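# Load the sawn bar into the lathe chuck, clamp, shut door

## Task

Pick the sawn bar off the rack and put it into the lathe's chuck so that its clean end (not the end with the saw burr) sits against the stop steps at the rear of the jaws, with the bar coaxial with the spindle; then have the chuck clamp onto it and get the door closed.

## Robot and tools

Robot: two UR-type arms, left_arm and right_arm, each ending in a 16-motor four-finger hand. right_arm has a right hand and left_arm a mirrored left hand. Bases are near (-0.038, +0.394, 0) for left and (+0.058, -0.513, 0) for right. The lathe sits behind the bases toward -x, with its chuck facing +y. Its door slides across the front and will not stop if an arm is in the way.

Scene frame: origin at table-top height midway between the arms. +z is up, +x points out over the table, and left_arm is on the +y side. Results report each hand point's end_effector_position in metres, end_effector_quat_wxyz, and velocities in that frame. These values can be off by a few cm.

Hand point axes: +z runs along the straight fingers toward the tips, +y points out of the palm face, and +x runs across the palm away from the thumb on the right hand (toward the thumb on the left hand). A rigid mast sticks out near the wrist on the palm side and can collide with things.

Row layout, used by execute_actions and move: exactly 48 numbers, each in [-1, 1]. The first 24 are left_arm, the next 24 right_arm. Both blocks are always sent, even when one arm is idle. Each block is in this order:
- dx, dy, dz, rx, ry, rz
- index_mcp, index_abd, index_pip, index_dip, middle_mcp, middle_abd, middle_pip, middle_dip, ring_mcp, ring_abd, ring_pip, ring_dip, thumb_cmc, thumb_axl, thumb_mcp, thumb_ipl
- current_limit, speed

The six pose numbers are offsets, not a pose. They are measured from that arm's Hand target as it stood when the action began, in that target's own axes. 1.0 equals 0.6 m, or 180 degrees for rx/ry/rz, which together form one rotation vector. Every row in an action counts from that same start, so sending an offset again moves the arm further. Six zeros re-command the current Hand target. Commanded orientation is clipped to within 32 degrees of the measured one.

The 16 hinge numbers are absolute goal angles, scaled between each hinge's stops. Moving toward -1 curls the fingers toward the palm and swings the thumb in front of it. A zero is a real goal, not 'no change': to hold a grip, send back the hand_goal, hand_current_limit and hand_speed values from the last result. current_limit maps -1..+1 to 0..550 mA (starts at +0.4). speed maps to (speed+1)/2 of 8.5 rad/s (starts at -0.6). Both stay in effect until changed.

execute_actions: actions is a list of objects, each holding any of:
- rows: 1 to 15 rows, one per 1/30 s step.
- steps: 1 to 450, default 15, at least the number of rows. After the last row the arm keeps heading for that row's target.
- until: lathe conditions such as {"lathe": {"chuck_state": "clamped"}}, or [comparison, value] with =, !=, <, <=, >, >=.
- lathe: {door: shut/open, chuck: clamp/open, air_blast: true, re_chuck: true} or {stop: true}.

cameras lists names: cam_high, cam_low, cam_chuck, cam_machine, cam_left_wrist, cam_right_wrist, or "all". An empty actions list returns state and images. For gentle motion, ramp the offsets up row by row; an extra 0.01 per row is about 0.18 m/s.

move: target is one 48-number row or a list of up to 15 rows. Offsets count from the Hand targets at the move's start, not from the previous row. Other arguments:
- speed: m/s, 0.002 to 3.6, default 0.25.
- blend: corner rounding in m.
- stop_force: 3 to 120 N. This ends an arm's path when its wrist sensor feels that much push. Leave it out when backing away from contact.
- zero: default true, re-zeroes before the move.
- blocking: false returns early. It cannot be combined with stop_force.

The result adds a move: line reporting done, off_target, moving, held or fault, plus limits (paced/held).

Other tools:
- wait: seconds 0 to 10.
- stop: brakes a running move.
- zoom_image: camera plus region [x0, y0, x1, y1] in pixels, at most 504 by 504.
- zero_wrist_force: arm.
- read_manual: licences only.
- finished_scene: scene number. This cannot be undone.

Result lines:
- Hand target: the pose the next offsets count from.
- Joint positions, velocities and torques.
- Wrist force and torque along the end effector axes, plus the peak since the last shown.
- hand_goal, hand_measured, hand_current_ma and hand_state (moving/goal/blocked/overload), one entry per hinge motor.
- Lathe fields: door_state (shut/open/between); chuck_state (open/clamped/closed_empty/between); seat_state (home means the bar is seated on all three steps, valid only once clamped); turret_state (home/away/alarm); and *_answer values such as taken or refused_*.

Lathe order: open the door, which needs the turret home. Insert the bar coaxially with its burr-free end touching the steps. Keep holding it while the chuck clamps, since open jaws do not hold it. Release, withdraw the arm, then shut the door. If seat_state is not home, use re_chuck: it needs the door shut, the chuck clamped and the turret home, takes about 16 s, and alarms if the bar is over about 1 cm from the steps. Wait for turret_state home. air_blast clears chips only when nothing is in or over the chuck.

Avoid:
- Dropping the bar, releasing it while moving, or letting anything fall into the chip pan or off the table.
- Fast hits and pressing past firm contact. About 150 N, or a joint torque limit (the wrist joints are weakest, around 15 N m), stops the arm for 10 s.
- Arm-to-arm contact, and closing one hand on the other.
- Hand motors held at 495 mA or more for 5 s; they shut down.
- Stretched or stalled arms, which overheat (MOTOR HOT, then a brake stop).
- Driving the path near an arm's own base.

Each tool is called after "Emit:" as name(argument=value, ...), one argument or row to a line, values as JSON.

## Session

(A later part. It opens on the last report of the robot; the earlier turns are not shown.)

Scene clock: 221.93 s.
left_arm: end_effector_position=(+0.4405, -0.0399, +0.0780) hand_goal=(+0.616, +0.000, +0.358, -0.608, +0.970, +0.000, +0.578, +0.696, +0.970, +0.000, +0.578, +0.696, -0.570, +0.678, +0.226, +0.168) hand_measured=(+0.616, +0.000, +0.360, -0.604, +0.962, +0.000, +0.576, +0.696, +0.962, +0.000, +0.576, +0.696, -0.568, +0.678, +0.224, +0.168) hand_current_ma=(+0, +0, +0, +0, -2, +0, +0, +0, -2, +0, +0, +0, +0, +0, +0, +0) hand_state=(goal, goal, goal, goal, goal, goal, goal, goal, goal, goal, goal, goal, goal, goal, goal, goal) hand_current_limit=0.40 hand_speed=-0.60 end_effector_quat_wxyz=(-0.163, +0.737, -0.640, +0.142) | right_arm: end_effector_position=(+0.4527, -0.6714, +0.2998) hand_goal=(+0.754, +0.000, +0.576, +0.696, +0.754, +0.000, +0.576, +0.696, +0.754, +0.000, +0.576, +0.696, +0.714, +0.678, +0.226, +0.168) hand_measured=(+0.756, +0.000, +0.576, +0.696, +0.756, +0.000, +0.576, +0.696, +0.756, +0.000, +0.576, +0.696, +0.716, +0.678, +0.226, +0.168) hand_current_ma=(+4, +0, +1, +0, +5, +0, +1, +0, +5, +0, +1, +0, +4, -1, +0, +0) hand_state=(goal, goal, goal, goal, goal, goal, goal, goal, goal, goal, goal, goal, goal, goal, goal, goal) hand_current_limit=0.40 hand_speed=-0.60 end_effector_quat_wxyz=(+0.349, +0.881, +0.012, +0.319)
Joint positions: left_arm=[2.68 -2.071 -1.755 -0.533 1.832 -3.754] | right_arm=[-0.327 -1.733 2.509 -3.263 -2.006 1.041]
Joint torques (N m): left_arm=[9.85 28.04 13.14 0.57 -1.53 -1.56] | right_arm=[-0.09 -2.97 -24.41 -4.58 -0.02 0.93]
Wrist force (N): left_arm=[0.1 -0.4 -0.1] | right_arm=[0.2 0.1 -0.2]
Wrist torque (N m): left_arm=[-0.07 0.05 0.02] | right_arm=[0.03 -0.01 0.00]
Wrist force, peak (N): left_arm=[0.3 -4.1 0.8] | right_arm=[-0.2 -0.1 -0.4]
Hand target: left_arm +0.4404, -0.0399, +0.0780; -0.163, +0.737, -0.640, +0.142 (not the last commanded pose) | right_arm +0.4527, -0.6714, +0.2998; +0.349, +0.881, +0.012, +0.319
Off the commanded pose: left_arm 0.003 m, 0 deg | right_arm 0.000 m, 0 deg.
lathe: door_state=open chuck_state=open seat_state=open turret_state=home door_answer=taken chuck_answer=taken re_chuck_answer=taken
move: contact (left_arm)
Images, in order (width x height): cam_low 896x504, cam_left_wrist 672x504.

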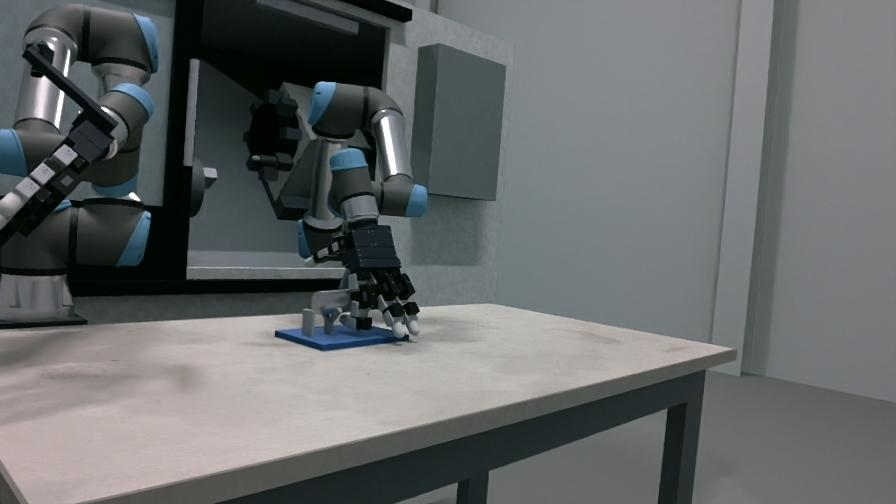

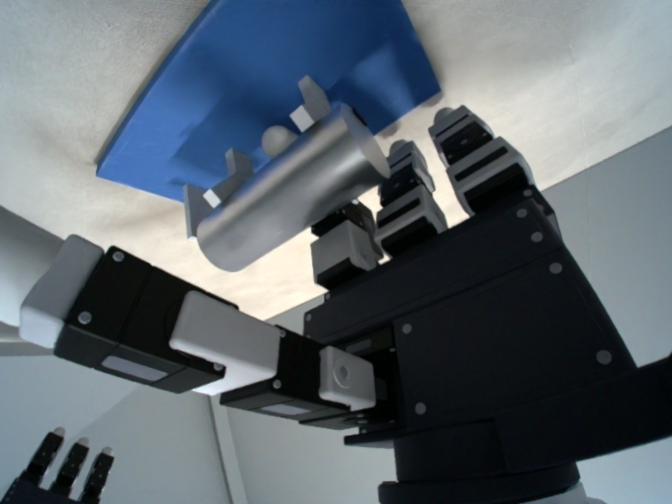

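Emit:
move(
  target=[0.005,-0.0025,0,0,0,0,0.616,0,0.358,-0.609,0.97,0,0.577,0.696,0.97,0,0.577,0.696,-0.571,0.678,0.225,0.168,0.4,-0.6,0,0,0,0,0,0,0.754,0,0.576,0.696,0.754,0,0.576,0.696,0.754,0,0.576,0.696,0.714,0.678,0.226,0.168,0.4,-0.6],
  speed=0.02,
)

Emit:
execute_actions(
  actions=[
    {"rows":[[0,0,0,0,0,0,0.616,0,0.358,-0.609,0.97,0,0.577,0.696,0.97,0,0.577,0.696,-0.571,0.678,-0.618,-0.211,0.4,-0.7,0,0,0,0,0,0,0.754,0,0.576,0.696,0.754,0,0.576,0.696,0.754,0,0.576,0.696,0.714,0.678,0.226,0.168,0.4,-0.6]],"steps":50},
    {"rows":[[0,0,0,0,0,0,0.479,0,0.255,-0.754,0.97,0,0.577,0.696,0.97,0,0.577,0.696,-0.571,0.678,-0.618,-0.211,0.5,-0.8,0,0,0,0,0,0,0.754,0,0.576,0.696,0.754,0,0.576,0.696,0.754,0,0.576,0.696,0.714,0.678,0.226,0.168,0.4,-0.6]],"steps":30},
  ],
  cameras=["cam_low","cam_left_wrist"],
)

Emit:
zoom_image(
  camera="cam_low",
  region=[240, 220, 400, 360],
)

Emit:
zoom_image(
  camera="cam_left_wrist",
  region=[50, 0, 400, 300],
)

Scene clock: 245.97 s.
left_arm: end_effector_position=(+0.4423, -0.0427, +0.0786) hand_goal=(+0.616, +0.000, +0.358, -0.608, +0.970, +0.000, +0.578, +0.696, +0.970, +0.000, +0.578, +0.696, -0.570, +0.678, +0.226, +0.168) hand_measured=(+0.616, +0.000, +0.360, -0.604, +0.962, +0.000, +0.576, +0.696, +0.962, +0.000, +0.576, +0.696, -0.568, +0.678, +0.224, +0.168) hand_current_ma=(+0, +0, +0, +0, -2, +0, +0, +0, -2, +0, +0, +0, +0, +0, +0, +0) hand_state=(goal, goal, goal, goal, goal, goal, goal, goal, goal, goal, goal, goal, goal, goal, goal, goal) hand_current_limit=0.40 hand_speed=-0.60 end_effector_quat_wxyz=(-0.163, +0.737, -0.640, +0.142) | right_arm: end_effector_position=(+0.4527, -0.6714, +0.2998) hand_goal=(+0.754, +0.000, +0.576, +0.696, +0.754, +0.000, +0.576, +0.696, +0.754, +0.000, +0.576, +0.696, +0.714, +0.678, +0.226, +0.168) hand_measured=(+0.756, +0.000, +0.576, +0.696, +0.756, +0.000, +0.576, +0.696, +0.756, +0.000, +0.576, +0.696, +0.716, +0.678, +0.226, +0.168) hand_current_ma=(+4, +0, +1, +0, +5, +0, +1, +0, +5, +0, +1, +0, +4, -1, +0, +0) hand_state=(goal, goal, goal, goal, goal, goal, goal, goal, goal, goal, goal, goal, goal, goal, goal, goal) hand_current_limit=0.40 hand_speed=-0.60 end_effector_quat_wxyz=(+0.349, +0.881, +0.012, +0.319)
Joint positions: left_arm=[2.677 -2.076 -1.745 -0.539 1.833 -3.757] | right_arm=[-0.327 -1.733 2.509 -3.263 -2.006 1.041]
Joint torques (N m): left_arm=[-8 36.47 18.99 1.77 2.23 -1.7] | right_arm=[-0.01 -2.38 -24.72 -4.71 -0.06 0.97]
Wrist force (N): left_arm=[0.4 0.0 -0.2] | right_arm=[-0.1 0.1 -0.1]
Wrist torque (N m): left_arm=[-0.04 0.01 0.03] | right_arm=[0.02 0.02 -0.01]
Wrist force, peak (N): left_arm=[0.2 -0.7 0.0] | right_arm=[0.2 0.3 -0.4]
Hand target: left_arm +0.4422, -0.0426, +0.0786; -0.163, +0.737, -0.640, +0.142 | right_arm +0.4527, -0.6714, +0.2998; +0.349, +0.881, +0.012, +0.319
Off the commanded pose: left_arm 0.000 m, 0 deg | right_arm 0.000 m, 0 deg.
lathe: door_state=open chuck_state=open seat_state=open turret_state=home door_answer=taken chuck_answer=taken re_chuck_answer=taken
move: done

Scene clock: 248.83 s.
left_arm: end_effector_position=(+0.4422, -0.0426, +0.0786) hand_goal=(+0.480, +0.000, +0.256, -0.754, +0.970, +0.000, +0.578, +0.696, +0.970, +0.000, +0.578, +0.696, -0.570, +0.678, -0.618, -0.210) hand_measured=(+0.584, +0.000, +0.318, -0.648, +0.962, +0.000, +0.576, +0.696, +0.962, +0.000, +0.576, +0.696, -0.568, +0.678, -0.368, -0.194) hand_current_ma=(+212, +0, +73, +202, -2, +0, +0, +0, -2, +0, +0, +0, +0, +0, +413, +11) hand_state=(blocked, goal, blocked, blocked, goal, goal, goal, goal, goal, goal, goal, goal, goal, goal, blocked, goal) hand_current_limit=0.50 hand_speed=-0.80 end_effector_quat_wxyz=(-0.163, +0.737, -0.640, +0.142) | right_arm: end_effector_position=(+0.4527, -0.6714, +0.2998) hand_goal=(+0.754, +0.000, +0.576, +0.696, +0.754, +0.000, +0.576, +0.696, +0.754, +0.000, +0.576, +0.696, +0.714, +0.678, +0.226, +0.168) hand_measured=(+0.756, +0.000, +0.576, +0.696, +0.756, +0.000, +0.576, +0.696, +0.756, +0.000, +0.576, +0.696, +0.716, +0.678, +0.226, +0.168) hand_current_ma=(+4, +0, +1, +0, +5, +0, +1, +0, +5, +0, +1, +0, +4, -1, +0, +0) hand_state=(goal, goal, goal, goal, goal, goal, goal, goal, goal, goal, goal, goal, goal, goal, goal, goal) hand_current_limit=0.40 hand_speed=-0.60 end_effector_quat_wxyz=(+0.349, +0.881, +0.012, +0.319)
Joint positions: left_arm=[2.677 -2.076 -1.745 -0.539 1.833 -3.757] | right_arm=[-0.327 -1.733 2.509 -3.263 -2.006 1.041]
Joint torques (N m): left_arm=[10.58 50.61 19.73 5.02 2.24 1.66] | right_arm=[-0.76 -1.91 -24.89 -4.75 -0.01 1.03]
Wrist force (N): left_arm=[0.9 2.5 0.4] | right_arm=[0.0 -0.1 0.1]
Wrist torque (N m): left_arm=[-0.12 0.00 0.12] | right_arm=[-0.03 0.00 -0.01]
Wrist force, peak (N): left_arm=[0.2 2.7 -5.2] | right_arm=[-0.1 -0.4 0.2]
Hand target: left_arm +0.4422, -0.0426, +0.0786; -0.163, +0.737, -0.640, +0.142 | right_arm +0.4527, -0.6714, +0.2998; +0.349, +0.881, +0.012, +0.319
Off the commanded pose: left_arm 0.000 m, 0 deg | right_arm 0.000 m, 0 deg.
lathe: door_state=open chuck_state=open seat_state=open turret_state=home door_answer=taken chuck_answer=taken re_chuck_answer=taken
Images, in order (width x height): cam_low 896x504, cam_left_wrist 672x504.

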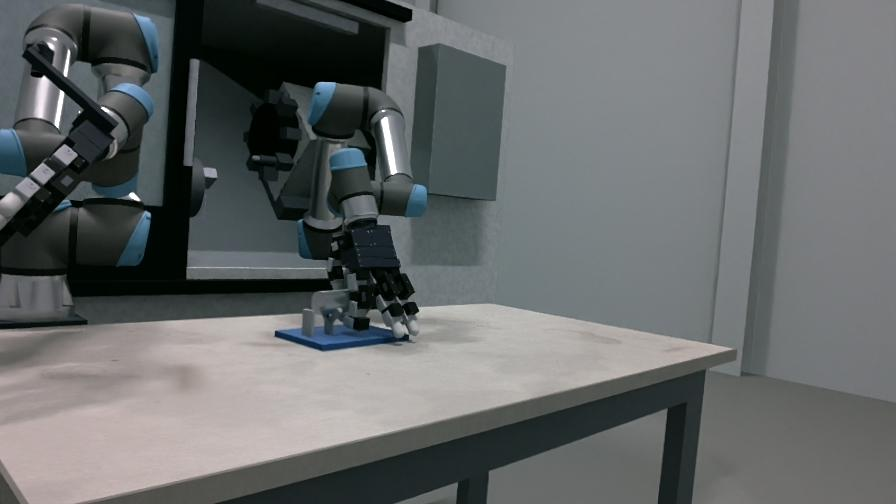

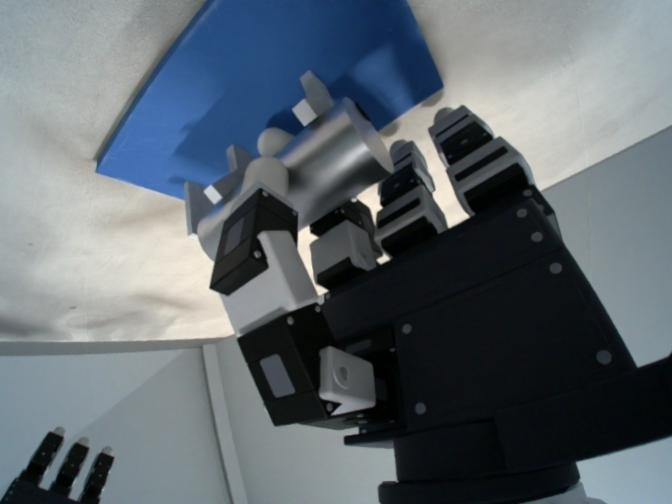

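Scaled by 3.150 from the camera's 896x504 image, which has a finer 1280x720 frame.

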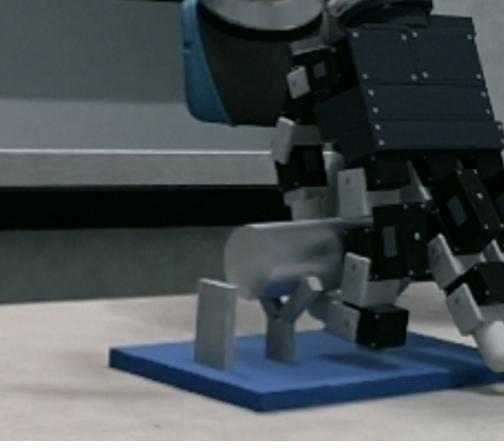

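Scaled by 1.440 from the camera's 672x504 image, which has a finer 960x720 frame.

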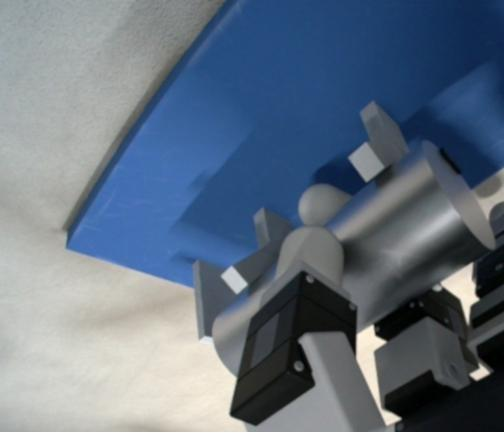

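Emit:
move(
  target=[0,-0.0423,-0.0906,0,0,0,0.479,0,0.255,-0.754,0.97,0,0.577,0.696,0.97,0,0.577,0.696,-0.571,0.678,-0.618,-0.211,0.5,-0.8,0,0,0,0,0,0,0.754,0,0.576,0.696,0.754,0,0.576,0.696,0.754,0,0.576,0.696,0.714,0.678,0.226,0.168,0.4,-0.6],
  speed=0.04,
  cameras=["cam_low","cam_left_wrist"],
)

Emit:
zoom_image(
  camera="cam_low",
  region=[240, 190, 400, 330],
)

Emit:
zoom_image(
  camera="cam_left_wrist",
  region=[50, 0, 400, 300],
)

Scene clock: 258.33 s.
left_arm: end_effector_position=(+0.4423, -0.0426, +0.1389) hand_goal=(+0.480, +0.000, +0.256, -0.754, +0.970, +0.000, +0.578, +0.696, +0.970, +0.000, +0.578, +0.696, -0.570, +0.678, -0.618, -0.210) hand_measured=(+0.584, +0.000, +0.318, -0.648, +0.962, +0.000, +0.576, +0.696, +0.962, +0.000, +0.576, +0.696, -0.568, +0.680, -0.370, -0.192) hand_current_ma=(+212, +0, +73, +202, -2, +0, +0, +0, -2, +0, +0, +0, +0, +0, +413, +13) hand_state=(blocked, goal, blocked, blocked, goal, goal, goal, goal, goal, goal, goal, goal, goal, goal, blocked, goal) hand_current_limit=0.50 hand_speed=-0.80 end_effector_quat_wxyz=(-0.163, +0.737, -0.640, +0.142) end_effector_velocity=(+0.000, +0.000, -0.002) end_effector_angular_velocity=(-0.001, -0.001, +0.001) | right_arm: end_effector_position=(+0.4527, -0.6714, +0.2998) hand_goal=(+0.754, +0.000, +0.576, +0.696, +0.754, +0.000, +0.576, +0.696, +0.754, +0.000, +0.576, +0.696, +0.714, +0.678, +0.226, +0.168) hand_measured=(+0.756, +0.000, +0.576, +0.696, +0.756, +0.000, +0.576, +0.696, +0.756, +0.000, +0.576, +0.696, +0.716, +0.678, +0.226, +0.168) hand_current_ma=(+4, +0, +1, +0, +5, +0, +1, +0, +5, +0, +1, +0, +4, -1, +0, +0) hand_state=(goal, goal, goal, goal, goal, goal, goal, goal, goal, goal, goal, goal, goal, goal, goal, goal) hand_current_limit=0.40 hand_speed=-0.60 end_effector_quat_wxyz=(+0.349, +0.881, +0.012, +0.319)
Joint positions: left_arm=[2.677 -1.994 -1.688 -0.678 1.833 -3.756] | right_arm=[-0.327 -1.733 2.509 -3.263 -2.006 1.041]
Joint velocities: left_arm=[0 -0.002 -0.003 0.006 0 -0.001] | right_arm=[within noise]
Joint torques (N m): left_arm=[9.28 30.63 13.36 6.32 -1.01 1.51] | right_arm=[-1.06 -1.41 -24.45 -4.71 0.02 0.92]
Wrist force (N): left_arm=[0.0 2.1 4.5] | right_arm=[-0.1 -0.1 -0.1]
Wrist torque (N m): left_arm=[-0.25 -0.09 0.07] | right_arm=[0.00 0.02 -0.02]
Wrist force, peak (N): left_arm=[0.4 3.2 5.5] | right_arm=[-0.2 -0.1 0.4]
Hand target: left_arm +0.4423, -0.0426, +0.1386; -0.163, +0.737, -0.640, +0.142 | right_arm +0.4527, -0.6714, +0.2998; +0.349, +0.881, +0.012, +0.319
Off the commanded pose: left_arm 0.000 m, 0 deg | right_arm 0.000 m, 0 deg.
lathe: door_state=open chuck_state=open seat_state=open turret_state=home door_answer=taken chuck_answer=taken re_chuck_answer=taken
move: done
Images, in order (width x height): cam_low 896x504, cam_left_wrist 672x504.

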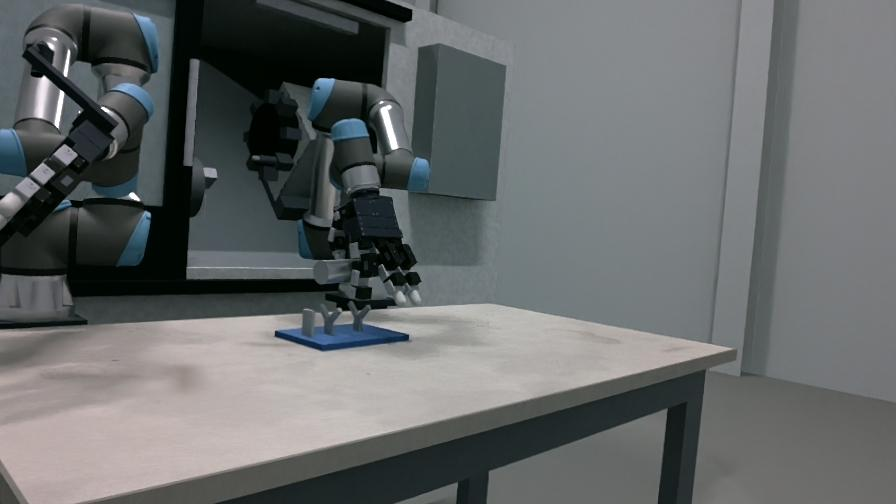

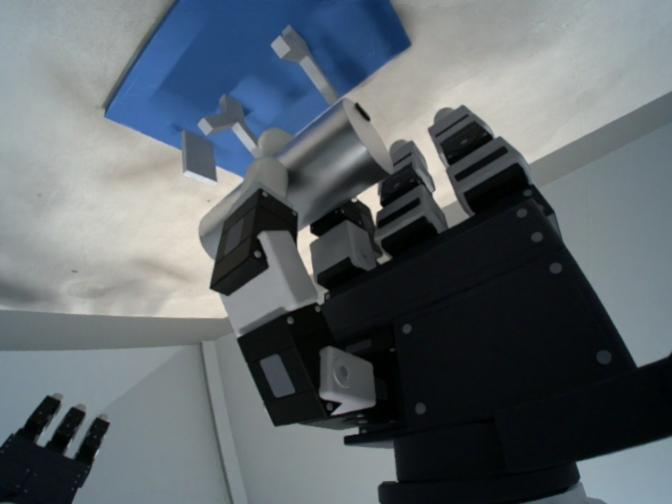

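Scaled by 3.150 from the camera's 896x504 image, which has a finer 1280x720 frame.

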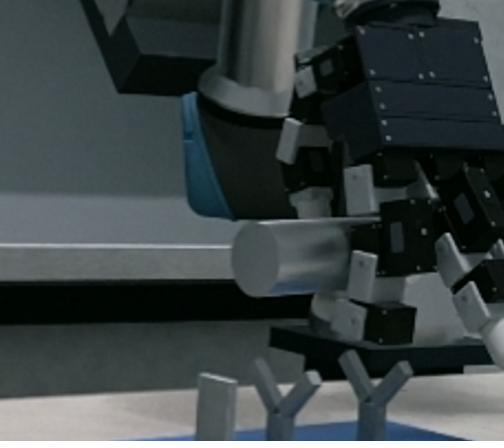

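Scaled by 1.440 from the camera's 672x504 image, which has a finer 960x720 frame.

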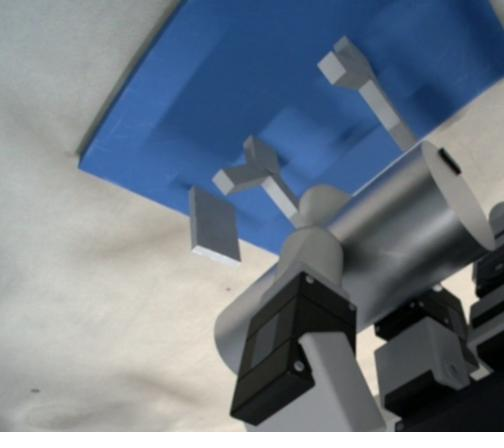

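Emit:
execute_actions(
  actions=[
    {"rows":[[0,0,0,0,0,0,0.479,0,0.255,-0.754,0.97,0,0.358,-0.609,0.97,0,0.577,0.696,-0.571,0.678,-0.618,-0.211,0.5,-0.7,0,0,0,0,0,0,0.754,0,0.576,0.696,0.754,0,0.576,0.696,0.754,0,0.576,0.696,0.714,0.678,0.226,0.168,0.4,-0.6]],"steps":35},
    {"rows":[[0,0,0,0,0,0,0.6,0,0.31,-0.68,0.66,0,0.33,-0.64,0.97,0,0.577,0.696,-0.571,0.678,-0.618,-0.211,0.5,-0.8,0,0,0,0,0,0,0.754,0,0.576,0.696,0.754,0,0.576,0.696,0.754,0,0.576,0.696,0.714,0.678,0.226,0.168,0.4,-0.6]],"steps":30},
  ],
  cameras=["cam_low","cam_left_wrist"],
)

Emit:
zoom_image(
  camera="cam_left_wrist",
  region=[50, 0, 400, 300],
)

Emit:
zoom_image(
  camera="cam_low",
  region=[240, 190, 400, 330],
)

Scene clock: 268.27 s.
left_arm: end_effector_position=(+0.4423, -0.0426, +0.1386) hand_goal=(+0.600, +0.000, +0.310, -0.680, +0.660, +0.000, +0.330, -0.640, +0.970, +0.000, +0.578, +0.696, -0.570, +0.678, -0.618, -0.210) hand_measured=(+0.638, -0.006, +0.336, -0.644, +0.660, +0.000, +0.332, -0.636, +0.962, +0.000, +0.576, +0.696, -0.564, +0.690, -0.400, -0.182) hand_current_ma=(+32, -1, +15, +27, +0, +0, +0, +0, -2, +0, +0, +0, +1, +5, +413, +29) hand_state=(blocked, goal, blocked, blocked, goal, goal, goal, goal, goal, goal, goal, goal, goal, goal, blocked, blocked) hand_current_limit=0.50 hand_speed=-0.80 end_effector_quat_wxyz=(-0.163, +0.737, -0.640, +0.142) | right_arm: end_effector_position=(+0.4527, -0.6714, +0.2998) hand_goal=(+0.754, +0.000, +0.576, +0.696, +0.754, +0.000, +0.576, +0.696, +0.754, +0.000, +0.576, +0.696, +0.714, +0.678, +0.226, +0.168) hand_measured=(+0.756, +0.000, +0.576, +0.696, +0.756, +0.000, +0.576, +0.696, +0.756, +0.000, +0.576, +0.696, +0.716, +0.678, +0.226, +0.168) hand_current_ma=(+4, +0, +1, +0, +5, +0, +1, +0, +5, +0, +1, +0, +4, -1, +0, +0) hand_state=(goal, goal, goal, goal, goal, goal, goal, goal, goal, goal, goal, goal, goal, goal, goal, goal) hand_current_limit=0.40 hand_speed=-0.60 end_effector_quat_wxyz=(+0.349, +0.881, +0.012, +0.319)
Joint positions: left_arm=[2.677 -1.994 -1.688 -0.677 1.833 -3.756] | right_arm=[-0.327 -1.733 2.509 -3.263 -2.006 1.041]
Joint torques (N m): left_arm=[5.36 30.8 13.65 6.35 1.72 -1.62] | right_arm=[0.23 -1.16 -25.41 -4.74 -0.01 1.03]
Wrist force (N): left_arm=[0.2 2.2 4.7] | right_arm=[0.0 -0.2 -0.1]
Wrist torque (N m): left_arm=[-0.27 -0.12 0.09] | right_arm=[-0.01 0.01 -0.01]
Wrist force, peak (N): left_arm=[0.0 2.4 5.0] | right_arm=[0.1 -0.4 0.1]
Hand target: left_arm +0.4423, -0.0426, +0.1386; -0.163, +0.737, -0.640, +0.142 | right_arm +0.4527, -0.6714, +0.2998; +0.349, +0.881, +0.012, +0.319
Off the commanded pose: left_arm 0.000 m, 0 deg | right_arm 0.000 m, 0 deg.
lathe: door_state=open chuck_state=open seat_state=open turret_state=home door_answer=taken chuck_answer=taken re_chuck_answer=taken
Images, in order (width x height): cam_low 896x504, cam_left_wrist 672x504.

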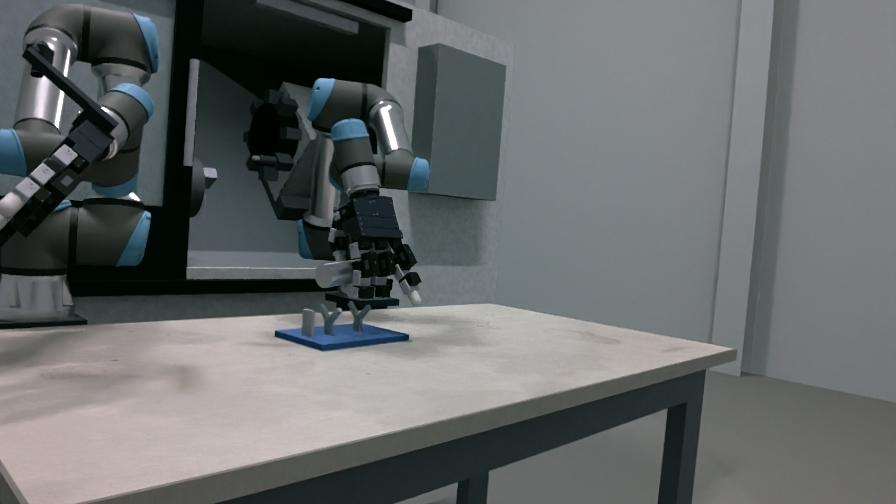

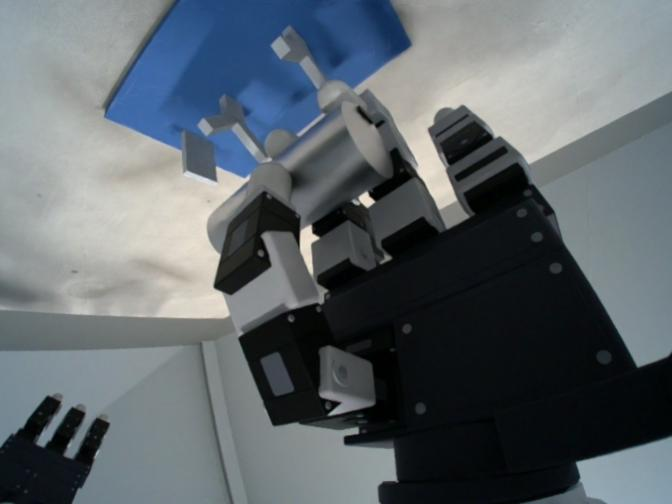

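Scaled by 1.440 from the camera's 672x504 image, which has a finer 960x720 frame.

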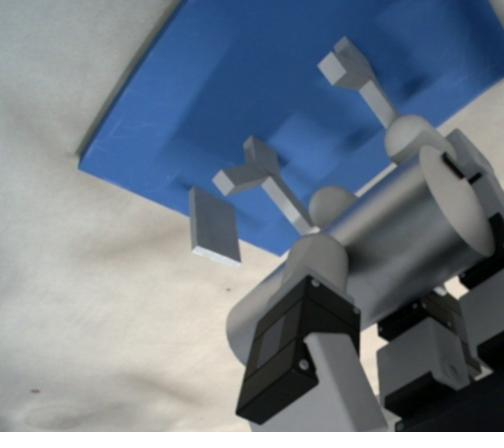

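Scaled by 3.150 from the camera's 896x504 image, which has a finer 1280x720 frame.

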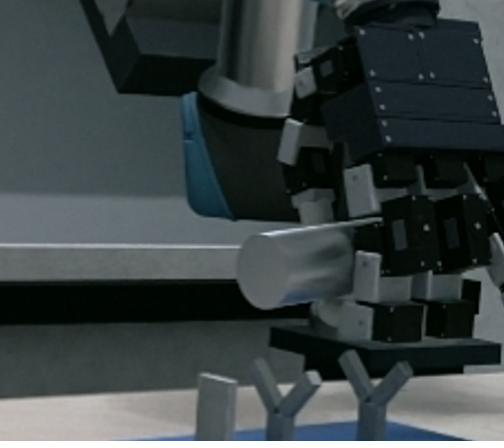

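Emit:
execute_actions(
  actions=[
    {"rows":[[0,0,0,0,0,0,0.5,0,0.27,-0.74,0.66,0,0.33,-0.64,0.97,0,0.577,0.696,-0.571,0.678,-0.618,-0.211,0.5,-0.8,0,0,0,0,0,0,0.754,0,0.576,0.696,0.754,0,0.576,0.696,0.754,0,0.576,0.696,0.714,0.678,0.226,0.168,0.4,-0.6]],"steps":30},
  ],
  cameras=["cam_low","cam_left_wrist"],
)

Emit:
zoom_image(
  camera="cam_left_wrist",
  region=[50, 0, 400, 300],
)

Emit:
zoom_image(
  camera="cam_low",
  region=[240, 190, 400, 330],
)

Scene clock: 280.33 s.
left_arm: end_effector_position=(+0.4423, -0.0426, +0.1386) hand_goal=(+0.500, +0.000, +0.270, -0.740, +0.660, +0.000, +0.330, -0.640, +0.970, +0.000, +0.578, +0.696, -0.570, +0.678, -0.618, -0.210) hand_measured=(+0.632, -0.006, +0.332, -0.644, +0.660, +0.000, +0.332, -0.636, +0.962, +0.000, +0.576, +0.696, -0.566, +0.690, -0.402, -0.182) hand_current_ma=(+328, -1, +72, +164, +0, +0, +0, +0, -2, +0, +0, +0, +1, +5, +413, +29) hand_state=(blocked, goal, blocked, blocked, goal, goal, goal, goal, goal, goal, goal, goal, goal, goal, blocked, blocked) hand_current_limit=0.50 hand_speed=-0.80 end_effector_quat_wxyz=(-0.163, +0.737, -0.640, +0.142) | right_arm: end_effector_position=(+0.4527, -0.6714, +0.2998) hand_goal=(+0.754, +0.000, +0.576, +0.696, +0.754, +0.000, +0.576, +0.696, +0.754, +0.000, +0.576, +0.696, +0.714, +0.678, +0.226, +0.168) hand_measured=(+0.756, +0.000, +0.576, +0.696, +0.756, +0.000, +0.576, +0.696, +0.756, +0.000, +0.576, +0.696, +0.716, +0.678, +0.226, +0.168) hand_current_ma=(+4, +0, +1, +0, +5, +0, +1, +0, +5, +0, +1, +0, +4, -1, +0, +0) hand_state=(goal, goal, goal, goal, goal, goal, goal, goal, goal, goal, goal, goal, goal, goal, goal, goal) hand_current_limit=0.40 hand_speed=-0.60 end_effector_quat_wxyz=(+0.349, +0.881, +0.012, +0.319)
Joint positions: left_arm=[2.677 -1.994 -1.688 -0.677 1.833 -3.756] | right_arm=[-0.327 -1.733 2.509 -3.263 -2.006 1.041]
Joint torques (N m): left_arm=[1.17 30.99 16.14 6.39 1.89 -0.8] | right_arm=[-0.72 -0.63 -25.8 -4.77 0.05 0.86]
Wrist force (N): left_arm=[0.0 2.4 4.5] | right_arm=[0.0 0.0 0.1]
Wrist torque (N m): left_arm=[-0.22 -0.10 0.07] | right_arm=[-0.01 0.00 0.00]
Wrist force, peak (N): left_arm=[-0.2 2.6 4.8] | right_arm=[-0.1 0.1 0.4]
Hand target: left_arm +0.4423, -0.0426, +0.1386; -0.163, +0.737, -0.640, +0.142 | right_arm +0.4527, -0.6714, +0.2998; +0.349, +0.881, +0.012, +0.319
Off the commanded pose: left_arm 0.000 m, 0 deg | right_arm 0.000 m, 0 deg.
lathe: door_state=open chuck_state=open seat_state=open turret_state=home door_answer=taken chuck_answer=taken re_chuck_answer=taken
Images, in order (width x height): cam_low 896x504, cam_left_wrist 672x504.

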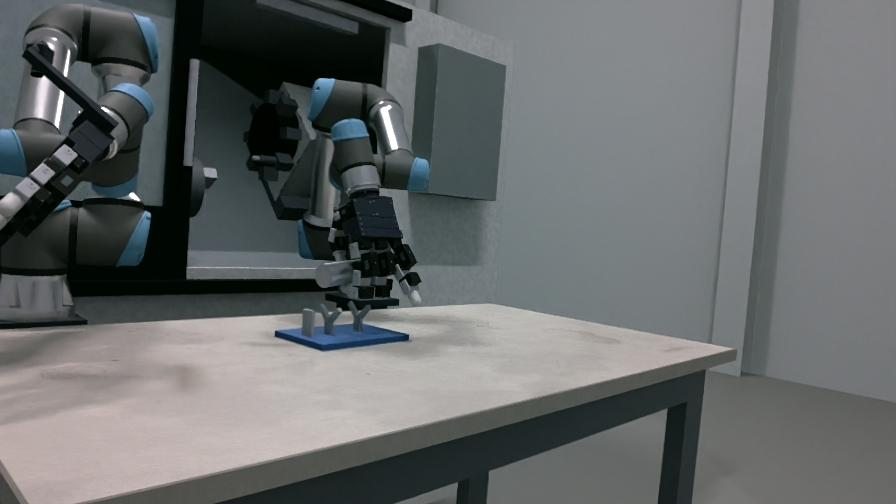

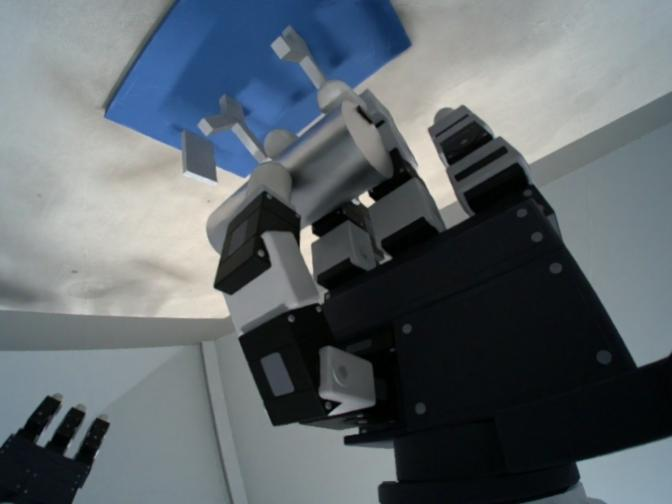

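Scaled by 1.440 from the camera's 672x504 image, which has a finer 960x720 frame.

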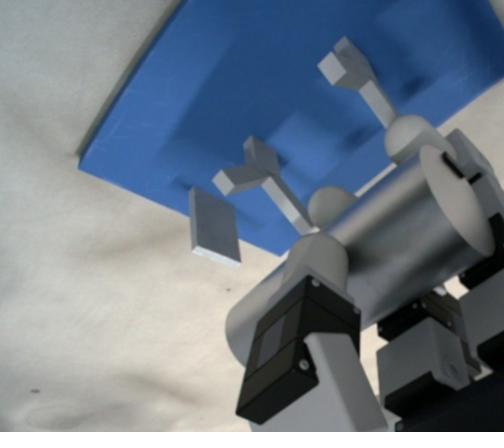

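Scaled by 3.150 from the camera's 896x504 image, which has a finer 1280x720 frame.

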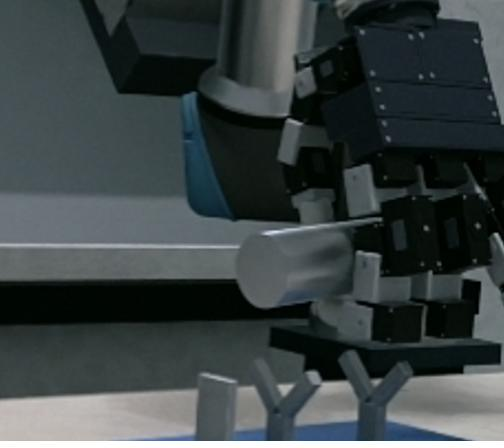

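Emit:
move(
  target=[
    [0.1225,-0.0852,-0.3122,0,0.0188,0.0403,0.5,0,0.27,-0.74,0.66,0,0.33,-0.64,0.97,0,0.577,0.696,-0.571,0.678,-0.618,-0.211,0.5,-0.8,0,0,0,0,0,0,0.754,0,0.576,0.696,0.754,0,0.576,0.696,0.754,0,0.576,0.696,0.714,0.678,0.226,0.168,0.4,-0.6],
    [0.0988,0.3303,-0.6715,-0.1389,0.0097,0.0437,0.5,0,0.27,-0.74,0.66,0,0.33,-0.64,0.97,0,0.577,0.696,-0.571,0.678,-0.618,-0.211,0.5,-0.8,0,0,0,0,0,0,0.754,0,0.576,0.696,0.754,0,0.576,0.696,0.754,0,0.576,0.696,0.714,0.678,0.226,0.168,0.4,-0.6],
    [-0.2513,0.5817,-0.7887,-0.1389,0.0097,0.0437,0.5,0,0.27,-0.74,0.66,0,0.33,-0.64,0.97,0,0.577,0.696,-0.571,0.678,-0.618,-0.211,0.5,-0.8,0,0,0,0,0,0,0.754,0,0.576,0.696,0.754,0,0.576,0.696,0.754,0,0.576,0.696,0.714,0.678,0.226,0.168,0.4,-0.6],
  ],
  speed=0.17,
  blend=[0.05,0.05,0],
  cameras=["cam_left_wrist","cam_high"],
)

Scene clock: 311.50 s.
left_arm: end_effector_position=(-0.0900, +0.0348, +0.4200) hand_goal=(+0.500, +0.000, +0.270, -0.740, +0.660, +0.000, +0.330, -0.640, +0.970, +0.000, +0.578, +0.696, -0.570, +0.678, -0.618, -0.210) hand_measured=(+0.632, -0.006, +0.332, -0.644, +0.660, +0.000, +0.332, -0.636, +0.962, +0.000, +0.576, +0.696, -0.566, +0.690, -0.402, -0.182) hand_current_ma=(+328, -1, +72, +164, +0, +0, +0, +0, -2, +0, +0, +0, +1, +5, +412, +29) hand_state=(blocked, goal, blocked, blocked, goal, goal, goal, goal, goal, goal, goal, goal, goal, goal, blocked, blocked) hand_current_limit=0.50 hand_speed=-0.80 end_effector_quat_wxyz=(+0.001, +0.707, -0.707, +0.000) | right_arm: end_effector_position=(+0.4527, -0.6714, +0.2998) hand_goal=(+0.754, +0.000, +0.576, +0.696, +0.754, +0.000, +0.576, +0.696, +0.754, +0.000, +0.576, +0.696, +0.714, +0.678, +0.226, +0.168) hand_measured=(+0.756, +0.000, +0.576, +0.696, +0.756, +0.000, +0.576, +0.696, +0.756, +0.000, +0.576, +0.696, +0.716, +0.678, +0.226, +0.168) hand_current_ma=(+4, +0, +1, +0, +5, +0, +1, +0, +5, +0, +1, +0, +4, -1, +0, +0) hand_state=(goal, goal, goal, goal, goal, goal, goal, goal, goal, goal, goal, goal, goal, goal, goal, goal) hand_current_limit=0.40 hand_speed=-0.60 end_effector_quat_wxyz=(+0.349, +0.881, +0.012, +0.319)
Joint positions: left_arm=[2.133 -1.161 -1.73 -1.821 1.569 -4.208] | right_arm=[-0.327 -1.733 2.509 -3.263 -2.006 1.041]
Joint torques (N m): left_arm=[4.14 12.26 34.09 4.99 -1.03 0.96] | right_arm=[-0.61 0.4 -25.68 -4.7 0.04 0.88]
Wrist force (N): left_arm=[0.2 -0.3 5.4] | right_arm=[0.1 0.1 -0.1]
Wrist torque (N m): left_arm=[-0.22 -0.12 0.08] | right_arm=[0.03 -0.01 0.01]
Wrist force, peak (N): left_arm=[-0.9 3.0 7.7] | right_arm=[0.1 -0.4 0.1]
Hand target: left_arm -0.0900, +0.0348, +0.4201; +0.001, +0.707, -0.707, +0.000 | right_arm +0.4527, -0.6714, +0.2998; +0.349, +0.881, +0.012, +0.319
Off the commanded pose: left_arm 0.000 m, 0 deg | right_arm 0.000 m, 0 deg.
lathe: door_state=open chuck_state=open seat_state=open turret_state=home door_answer=taken chuck_answer=taken re_chuck_answer=taken
move: done
Images, in order (width x height): cam_high 896x504, cam_left_wrist 672x504.

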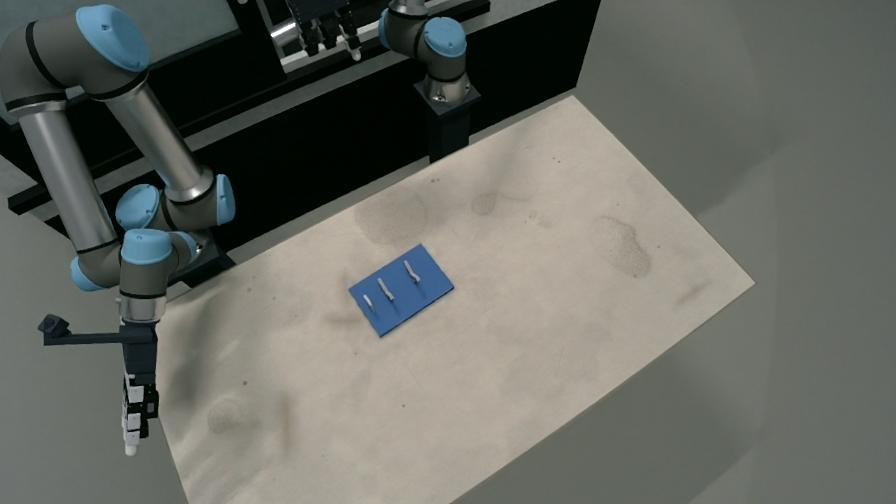

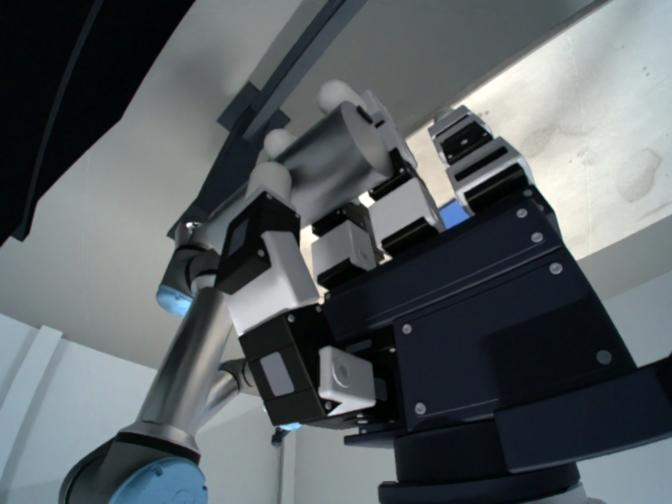

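Emit:
move(
  target=[-0.1083,0.2667,0,-0.1111,0,0,0.5,0,0.27,-0.74,0.66,0,0.33,-0.64,0.97,0,0.577,0.696,-0.571,0.678,-0.618,-0.211,0.5,-0.8,0,0,0,0,0,0,0.754,0,0.576,0.696,0.754,0,0.576,0.696,0.754,0,0.576,0.696,0.714,0.678,0.226,0.168,0.4,-0.6],
  speed=0.15,
  cameras=["cam_machine","cam_chuck"],
)

Scene clock: 327.73 s.
left_arm: end_effector_position=(-0.2500, +0.0997, +0.4201) hand_goal=(+0.500, +0.000, +0.270, -0.740, +0.660, +0.000, +0.330, -0.640, +0.970, +0.000, +0.578, +0.696, -0.570, +0.678, -0.618, -0.210) hand_measured=(+0.632, -0.006, +0.332, -0.644, +0.662, +0.000, +0.332, -0.636, +0.966, +0.000, +0.576, +0.696, -0.566, +0.690, -0.402, -0.182) hand_current_ma=(+328, -1, +72, +164, +0, +0, +0, +0, +0, +0, +0, +0, +1, +5, +412, +29) hand_state=(blocked, goal, blocked, blocked, goal, goal, goal, goal, goal, goal, goal, goal, goal, goal, blocked, blocked) hand_current_limit=0.50 hand_speed=-0.80 end_effector_quat_wxyz=(+0.124, +0.696, -0.696, -0.123) | right_arm: end_effector_position=(+0.4527, -0.6714, +0.2998) hand_goal=(+0.754, +0.000, +0.576, +0.696, +0.754, +0.000, +0.576, +0.696, +0.754, +0.000, +0.576, +0.696, +0.714, +0.678, +0.226, +0.168) hand_measured=(+0.756, +0.000, +0.576, +0.696, +0.756, +0.000, +0.576, +0.696, +0.756, +0.000, +0.576, +0.696, +0.716, +0.678, +0.226, +0.168) hand_current_ma=(+4, +0, +1, +0, +5, +0, +1, +0, +5, +0, +1, +0, +4, -1, +0, +0) hand_state=(goal, goal, goal, goal, goal, goal, goal, goal, goal, goal, goal, goal, goal, goal, goal, goal) hand_current_limit=0.40 hand_speed=-0.60 end_effector_quat_wxyz=(+0.349, +0.881, +0.012, +0.319)
Joint positions: left_arm=[1.938 -0.982 -1.897 -1.942 1.238 -4.385] | right_arm=[-0.327 -1.733 2.509 -3.263 -2.006 1.041]
Joint torques (N m): left_arm=[-0.57 -11.22 34.72 0.7 -2.89 0.5] | right_arm=[-0.25 0.32 -26.5 -4.72 0.12 0.93]
Wrist force (N): left_arm=[-0.1 -2.4 5.2] | right_arm=[-0.1 -0.1 0.0]
Wrist torque (N m): left_arm=[-0.18 -0.10 0.08] | right_arm=[-0.02 0.01 -0.01]
Wrist force, peak (N): left_arm=[-1.1 -0.4 6.3] | right_arm=[0.3 0.1 -0.2]
Hand target: left_arm -0.2500, +0.0997, +0.4202; +0.124, +0.697, -0.696, -0.123 | right_arm +0.4527, -0.6714, +0.2998; +0.349, +0.881, +0.012, +0.319
Off the commanded pose: left_arm 0.000 m, 0 deg | right_arm 0.000 m, 0 deg.
lathe: door_state=open chuck_state=open seat_state=open turret_state=home door_answer=taken chuck_answer=taken re_chuck_answer=taken
move: done
Images, in order (width x height): cam_chuck 896x504, cam_machine 896x504.

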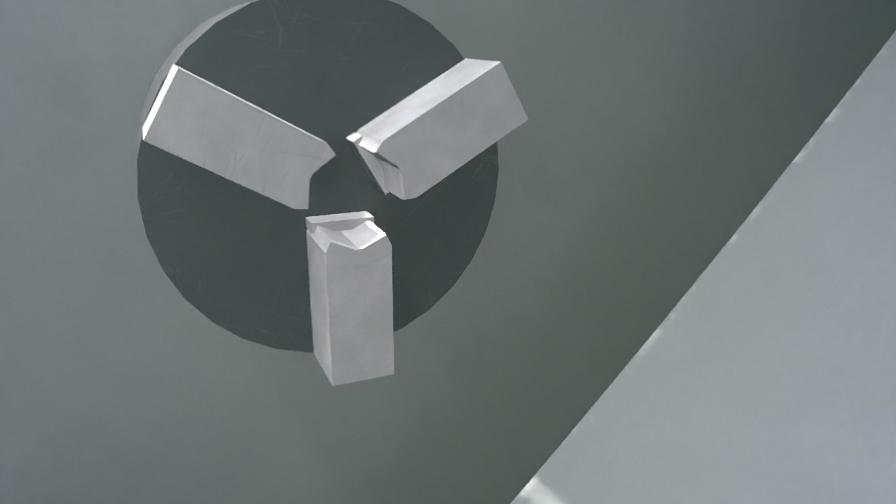

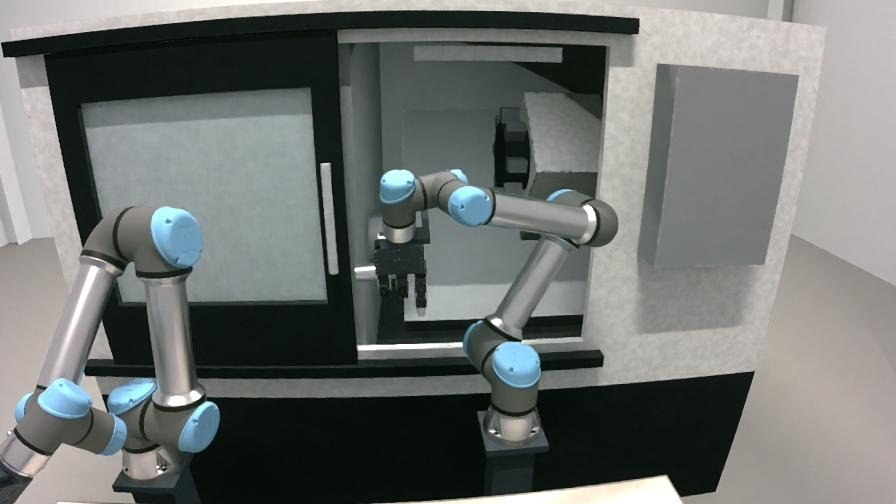

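Emit:
move(
  target=[
    [-0.1667,0.0313,0.0114,0,0,0,0.5,0,0.27,-0.74,0.66,0,0.33,-0.64,0.97,0,0.577,0.696,-0.571,0.678,-0.618,-0.211,0.5,-0.8,0,0,0,0,0,0,0.754,0,0.576,0.696,0.754,0,0.576,0.696,0.754,0,0.576,0.696,0.714,0.678,0.226,0.168,0.4,-0.6],
    [-0.2,0.2662,0.0969,0,0,0,0.5,0,0.27,-0.74,0.66,0,0.33,-0.64,0.97,0,0.577,0.696,-0.571,0.678,-0.618,-0.211,0.5,-0.8,0,0,0,0,0,0,0.754,0,0.576,0.696,0.754,0,0.576,0.696,0.754,0,0.576,0.696,0.714,0.678,0.226,0.168,0.4,-0.6],
    [-0.2667,0.4229,0.1539,-0.1111,0,0,0.5,0,0.27,-0.74,0.66,0,0.33,-0.64,0.97,0,0.577,0.696,-0.571,0.678,-0.618,-0.211,0.5,-0.8,0,0,0,0,0,0,0.754,0,0.576,0.696,0.754,0,0.576,0.696,0.754,0,0.576,0.696,0.714,0.678,0.226,0.168,0.4,-0.6],
    [-0.325,0.588,0.285,-0.1111,0,0,0.5,0,0.27,-0.74,0.66,0,0.33,-0.64,0.97,0,0.577,0.696,-0.571,0.678,-0.618,-0.211,0.5,-0.8,0,0,0,0,0,0,0.754,0,0.576,0.696,0.754,0,0.576,0.696,0.754,0,0.576,0.696,0.714,0.678,0.226,0.168,0.4,-0.6],
  ],
  speed=0.13,
  blend=[0.03,0.05,0.04,0],
  cameras=["cam_machine","cam_chuck","cam_left_wrist"],
)

Scene clock: 351.27 s.
left_arm: end_effector_position=(-0.6402, +0.2943, +0.3804) hand_goal=(+0.500, +0.000, +0.270, -0.740, +0.660, +0.000, +0.330, -0.640, +0.970, +0.000, +0.578, +0.696, -0.570, +0.678, -0.618, -0.210) hand_measured=(+0.632, -0.004, +0.332, -0.644, +0.664, +0.000, +0.332, -0.636, +0.970, +0.000, +0.576, +0.696, -0.566, +0.690, -0.402, -0.182) hand_current_ma=(+328, +0, +72, +164, +1, +0, +0, +0, +0, +0, +0, +0, +1, +5, +412, +29) hand_state=(blocked, goal, blocked, blocked, goal, goal, goal, goal, goal, goal, goal, goal, goal, goal, blocked, blocked) hand_current_limit=0.50 hand_speed=-0.80 end_effector_quat_wxyz=(+0.243, +0.664, -0.664, -0.242) | right_arm: end_effector_position=(+0.4527, -0.6714, +0.2998) hand_goal=(+0.754, +0.000, +0.576, +0.696, +0.754, +0.000, +0.576, +0.696, +0.754, +0.000, +0.576, +0.696, +0.714, +0.678, +0.226, +0.168) hand_measured=(+0.756, +0.000, +0.576, +0.696, +0.756, +0.000, +0.576, +0.696, +0.756, +0.000, +0.576, +0.696, +0.716, +0.678, +0.226, +0.168) hand_current_ma=(+4, +0, +1, +0, +5, +0, +1, +0, +5, +0, +1, +0, +4, -1, +0, +0) hand_state=(goal, goal, goal, goal, goal, goal, goal, goal, goal, goal, goal, goal, goal, goal, goal, goal) hand_current_limit=0.40 hand_speed=-0.60 end_effector_quat_wxyz=(+0.349, +0.881, +0.012, +0.319)
Joint positions: left_arm=[0.594 -1.395 -2.106 -0.585 1.236 -5.855] | right_arm=[-0.327 -1.733 2.509 -3.263 -2.006 1.041]
Joint torques (N m): left_arm=[-4.89 10.17 17.64 4.18 -2.53 -0.06] | right_arm=[-1.08 0.71 -25.82 -4.65 0.21 1.01]
Wrist force (N): left_arm=[-0.3 -4.6 4.1] | right_arm=[-0.1 -0.2 -0.1]
Wrist torque (N m): left_arm=[-0.17 -0.10 0.09] | right_arm=[-0.02 0.02 -0.02]
Wrist force, peak (N): left_arm=[-0.4 -5.4 4.5] | right_arm=[-0.2 -0.4 -0.2]
Hand target: left_arm -0.6402, +0.2943, +0.3803; +0.243, +0.664, -0.664, -0.242 | right_arm +0.4527, -0.6714, +0.2998; +0.349, +0.881, +0.012, +0.319
Off the commanded pose: left_arm 0.000 m, 0 deg | right_arm 0.000 m, 0 deg.
lathe: door_state=open chuck_state=open seat_state=open turret_state=home door_answer=taken chuck_answer=taken re_chuck_answer=taken
move: done
Images, in order (width x height): cam_chuck 896x504, cam_machine 896x504, cam_left_wrist 672x504.

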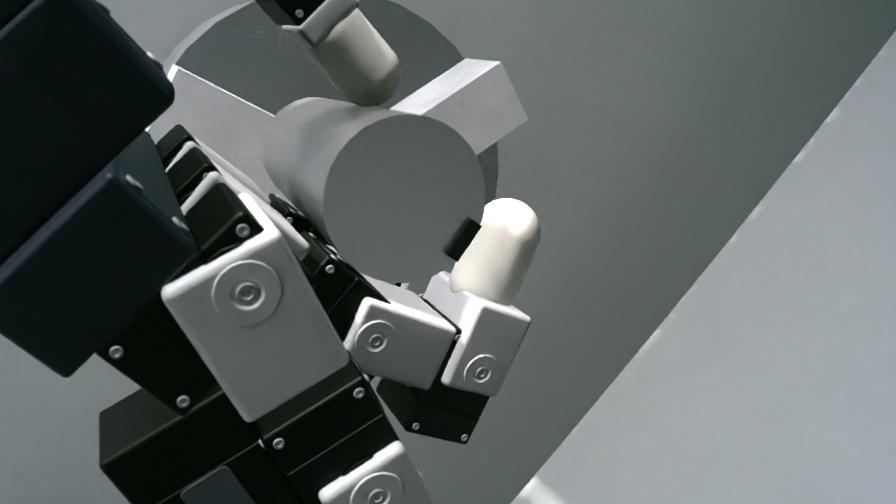

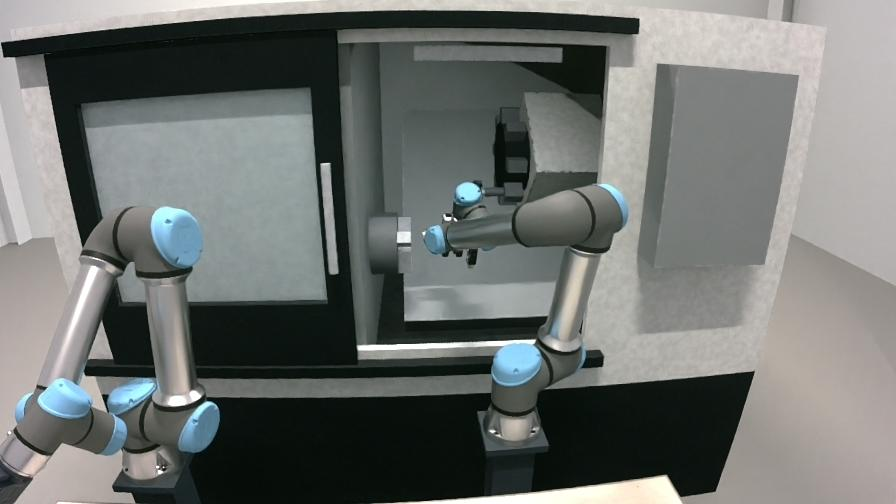

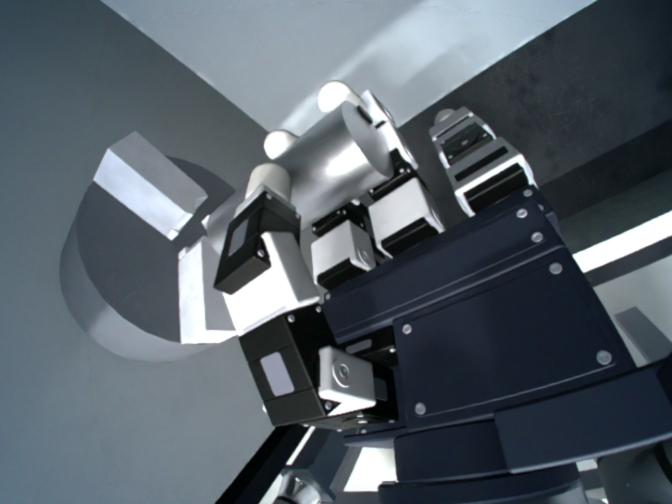

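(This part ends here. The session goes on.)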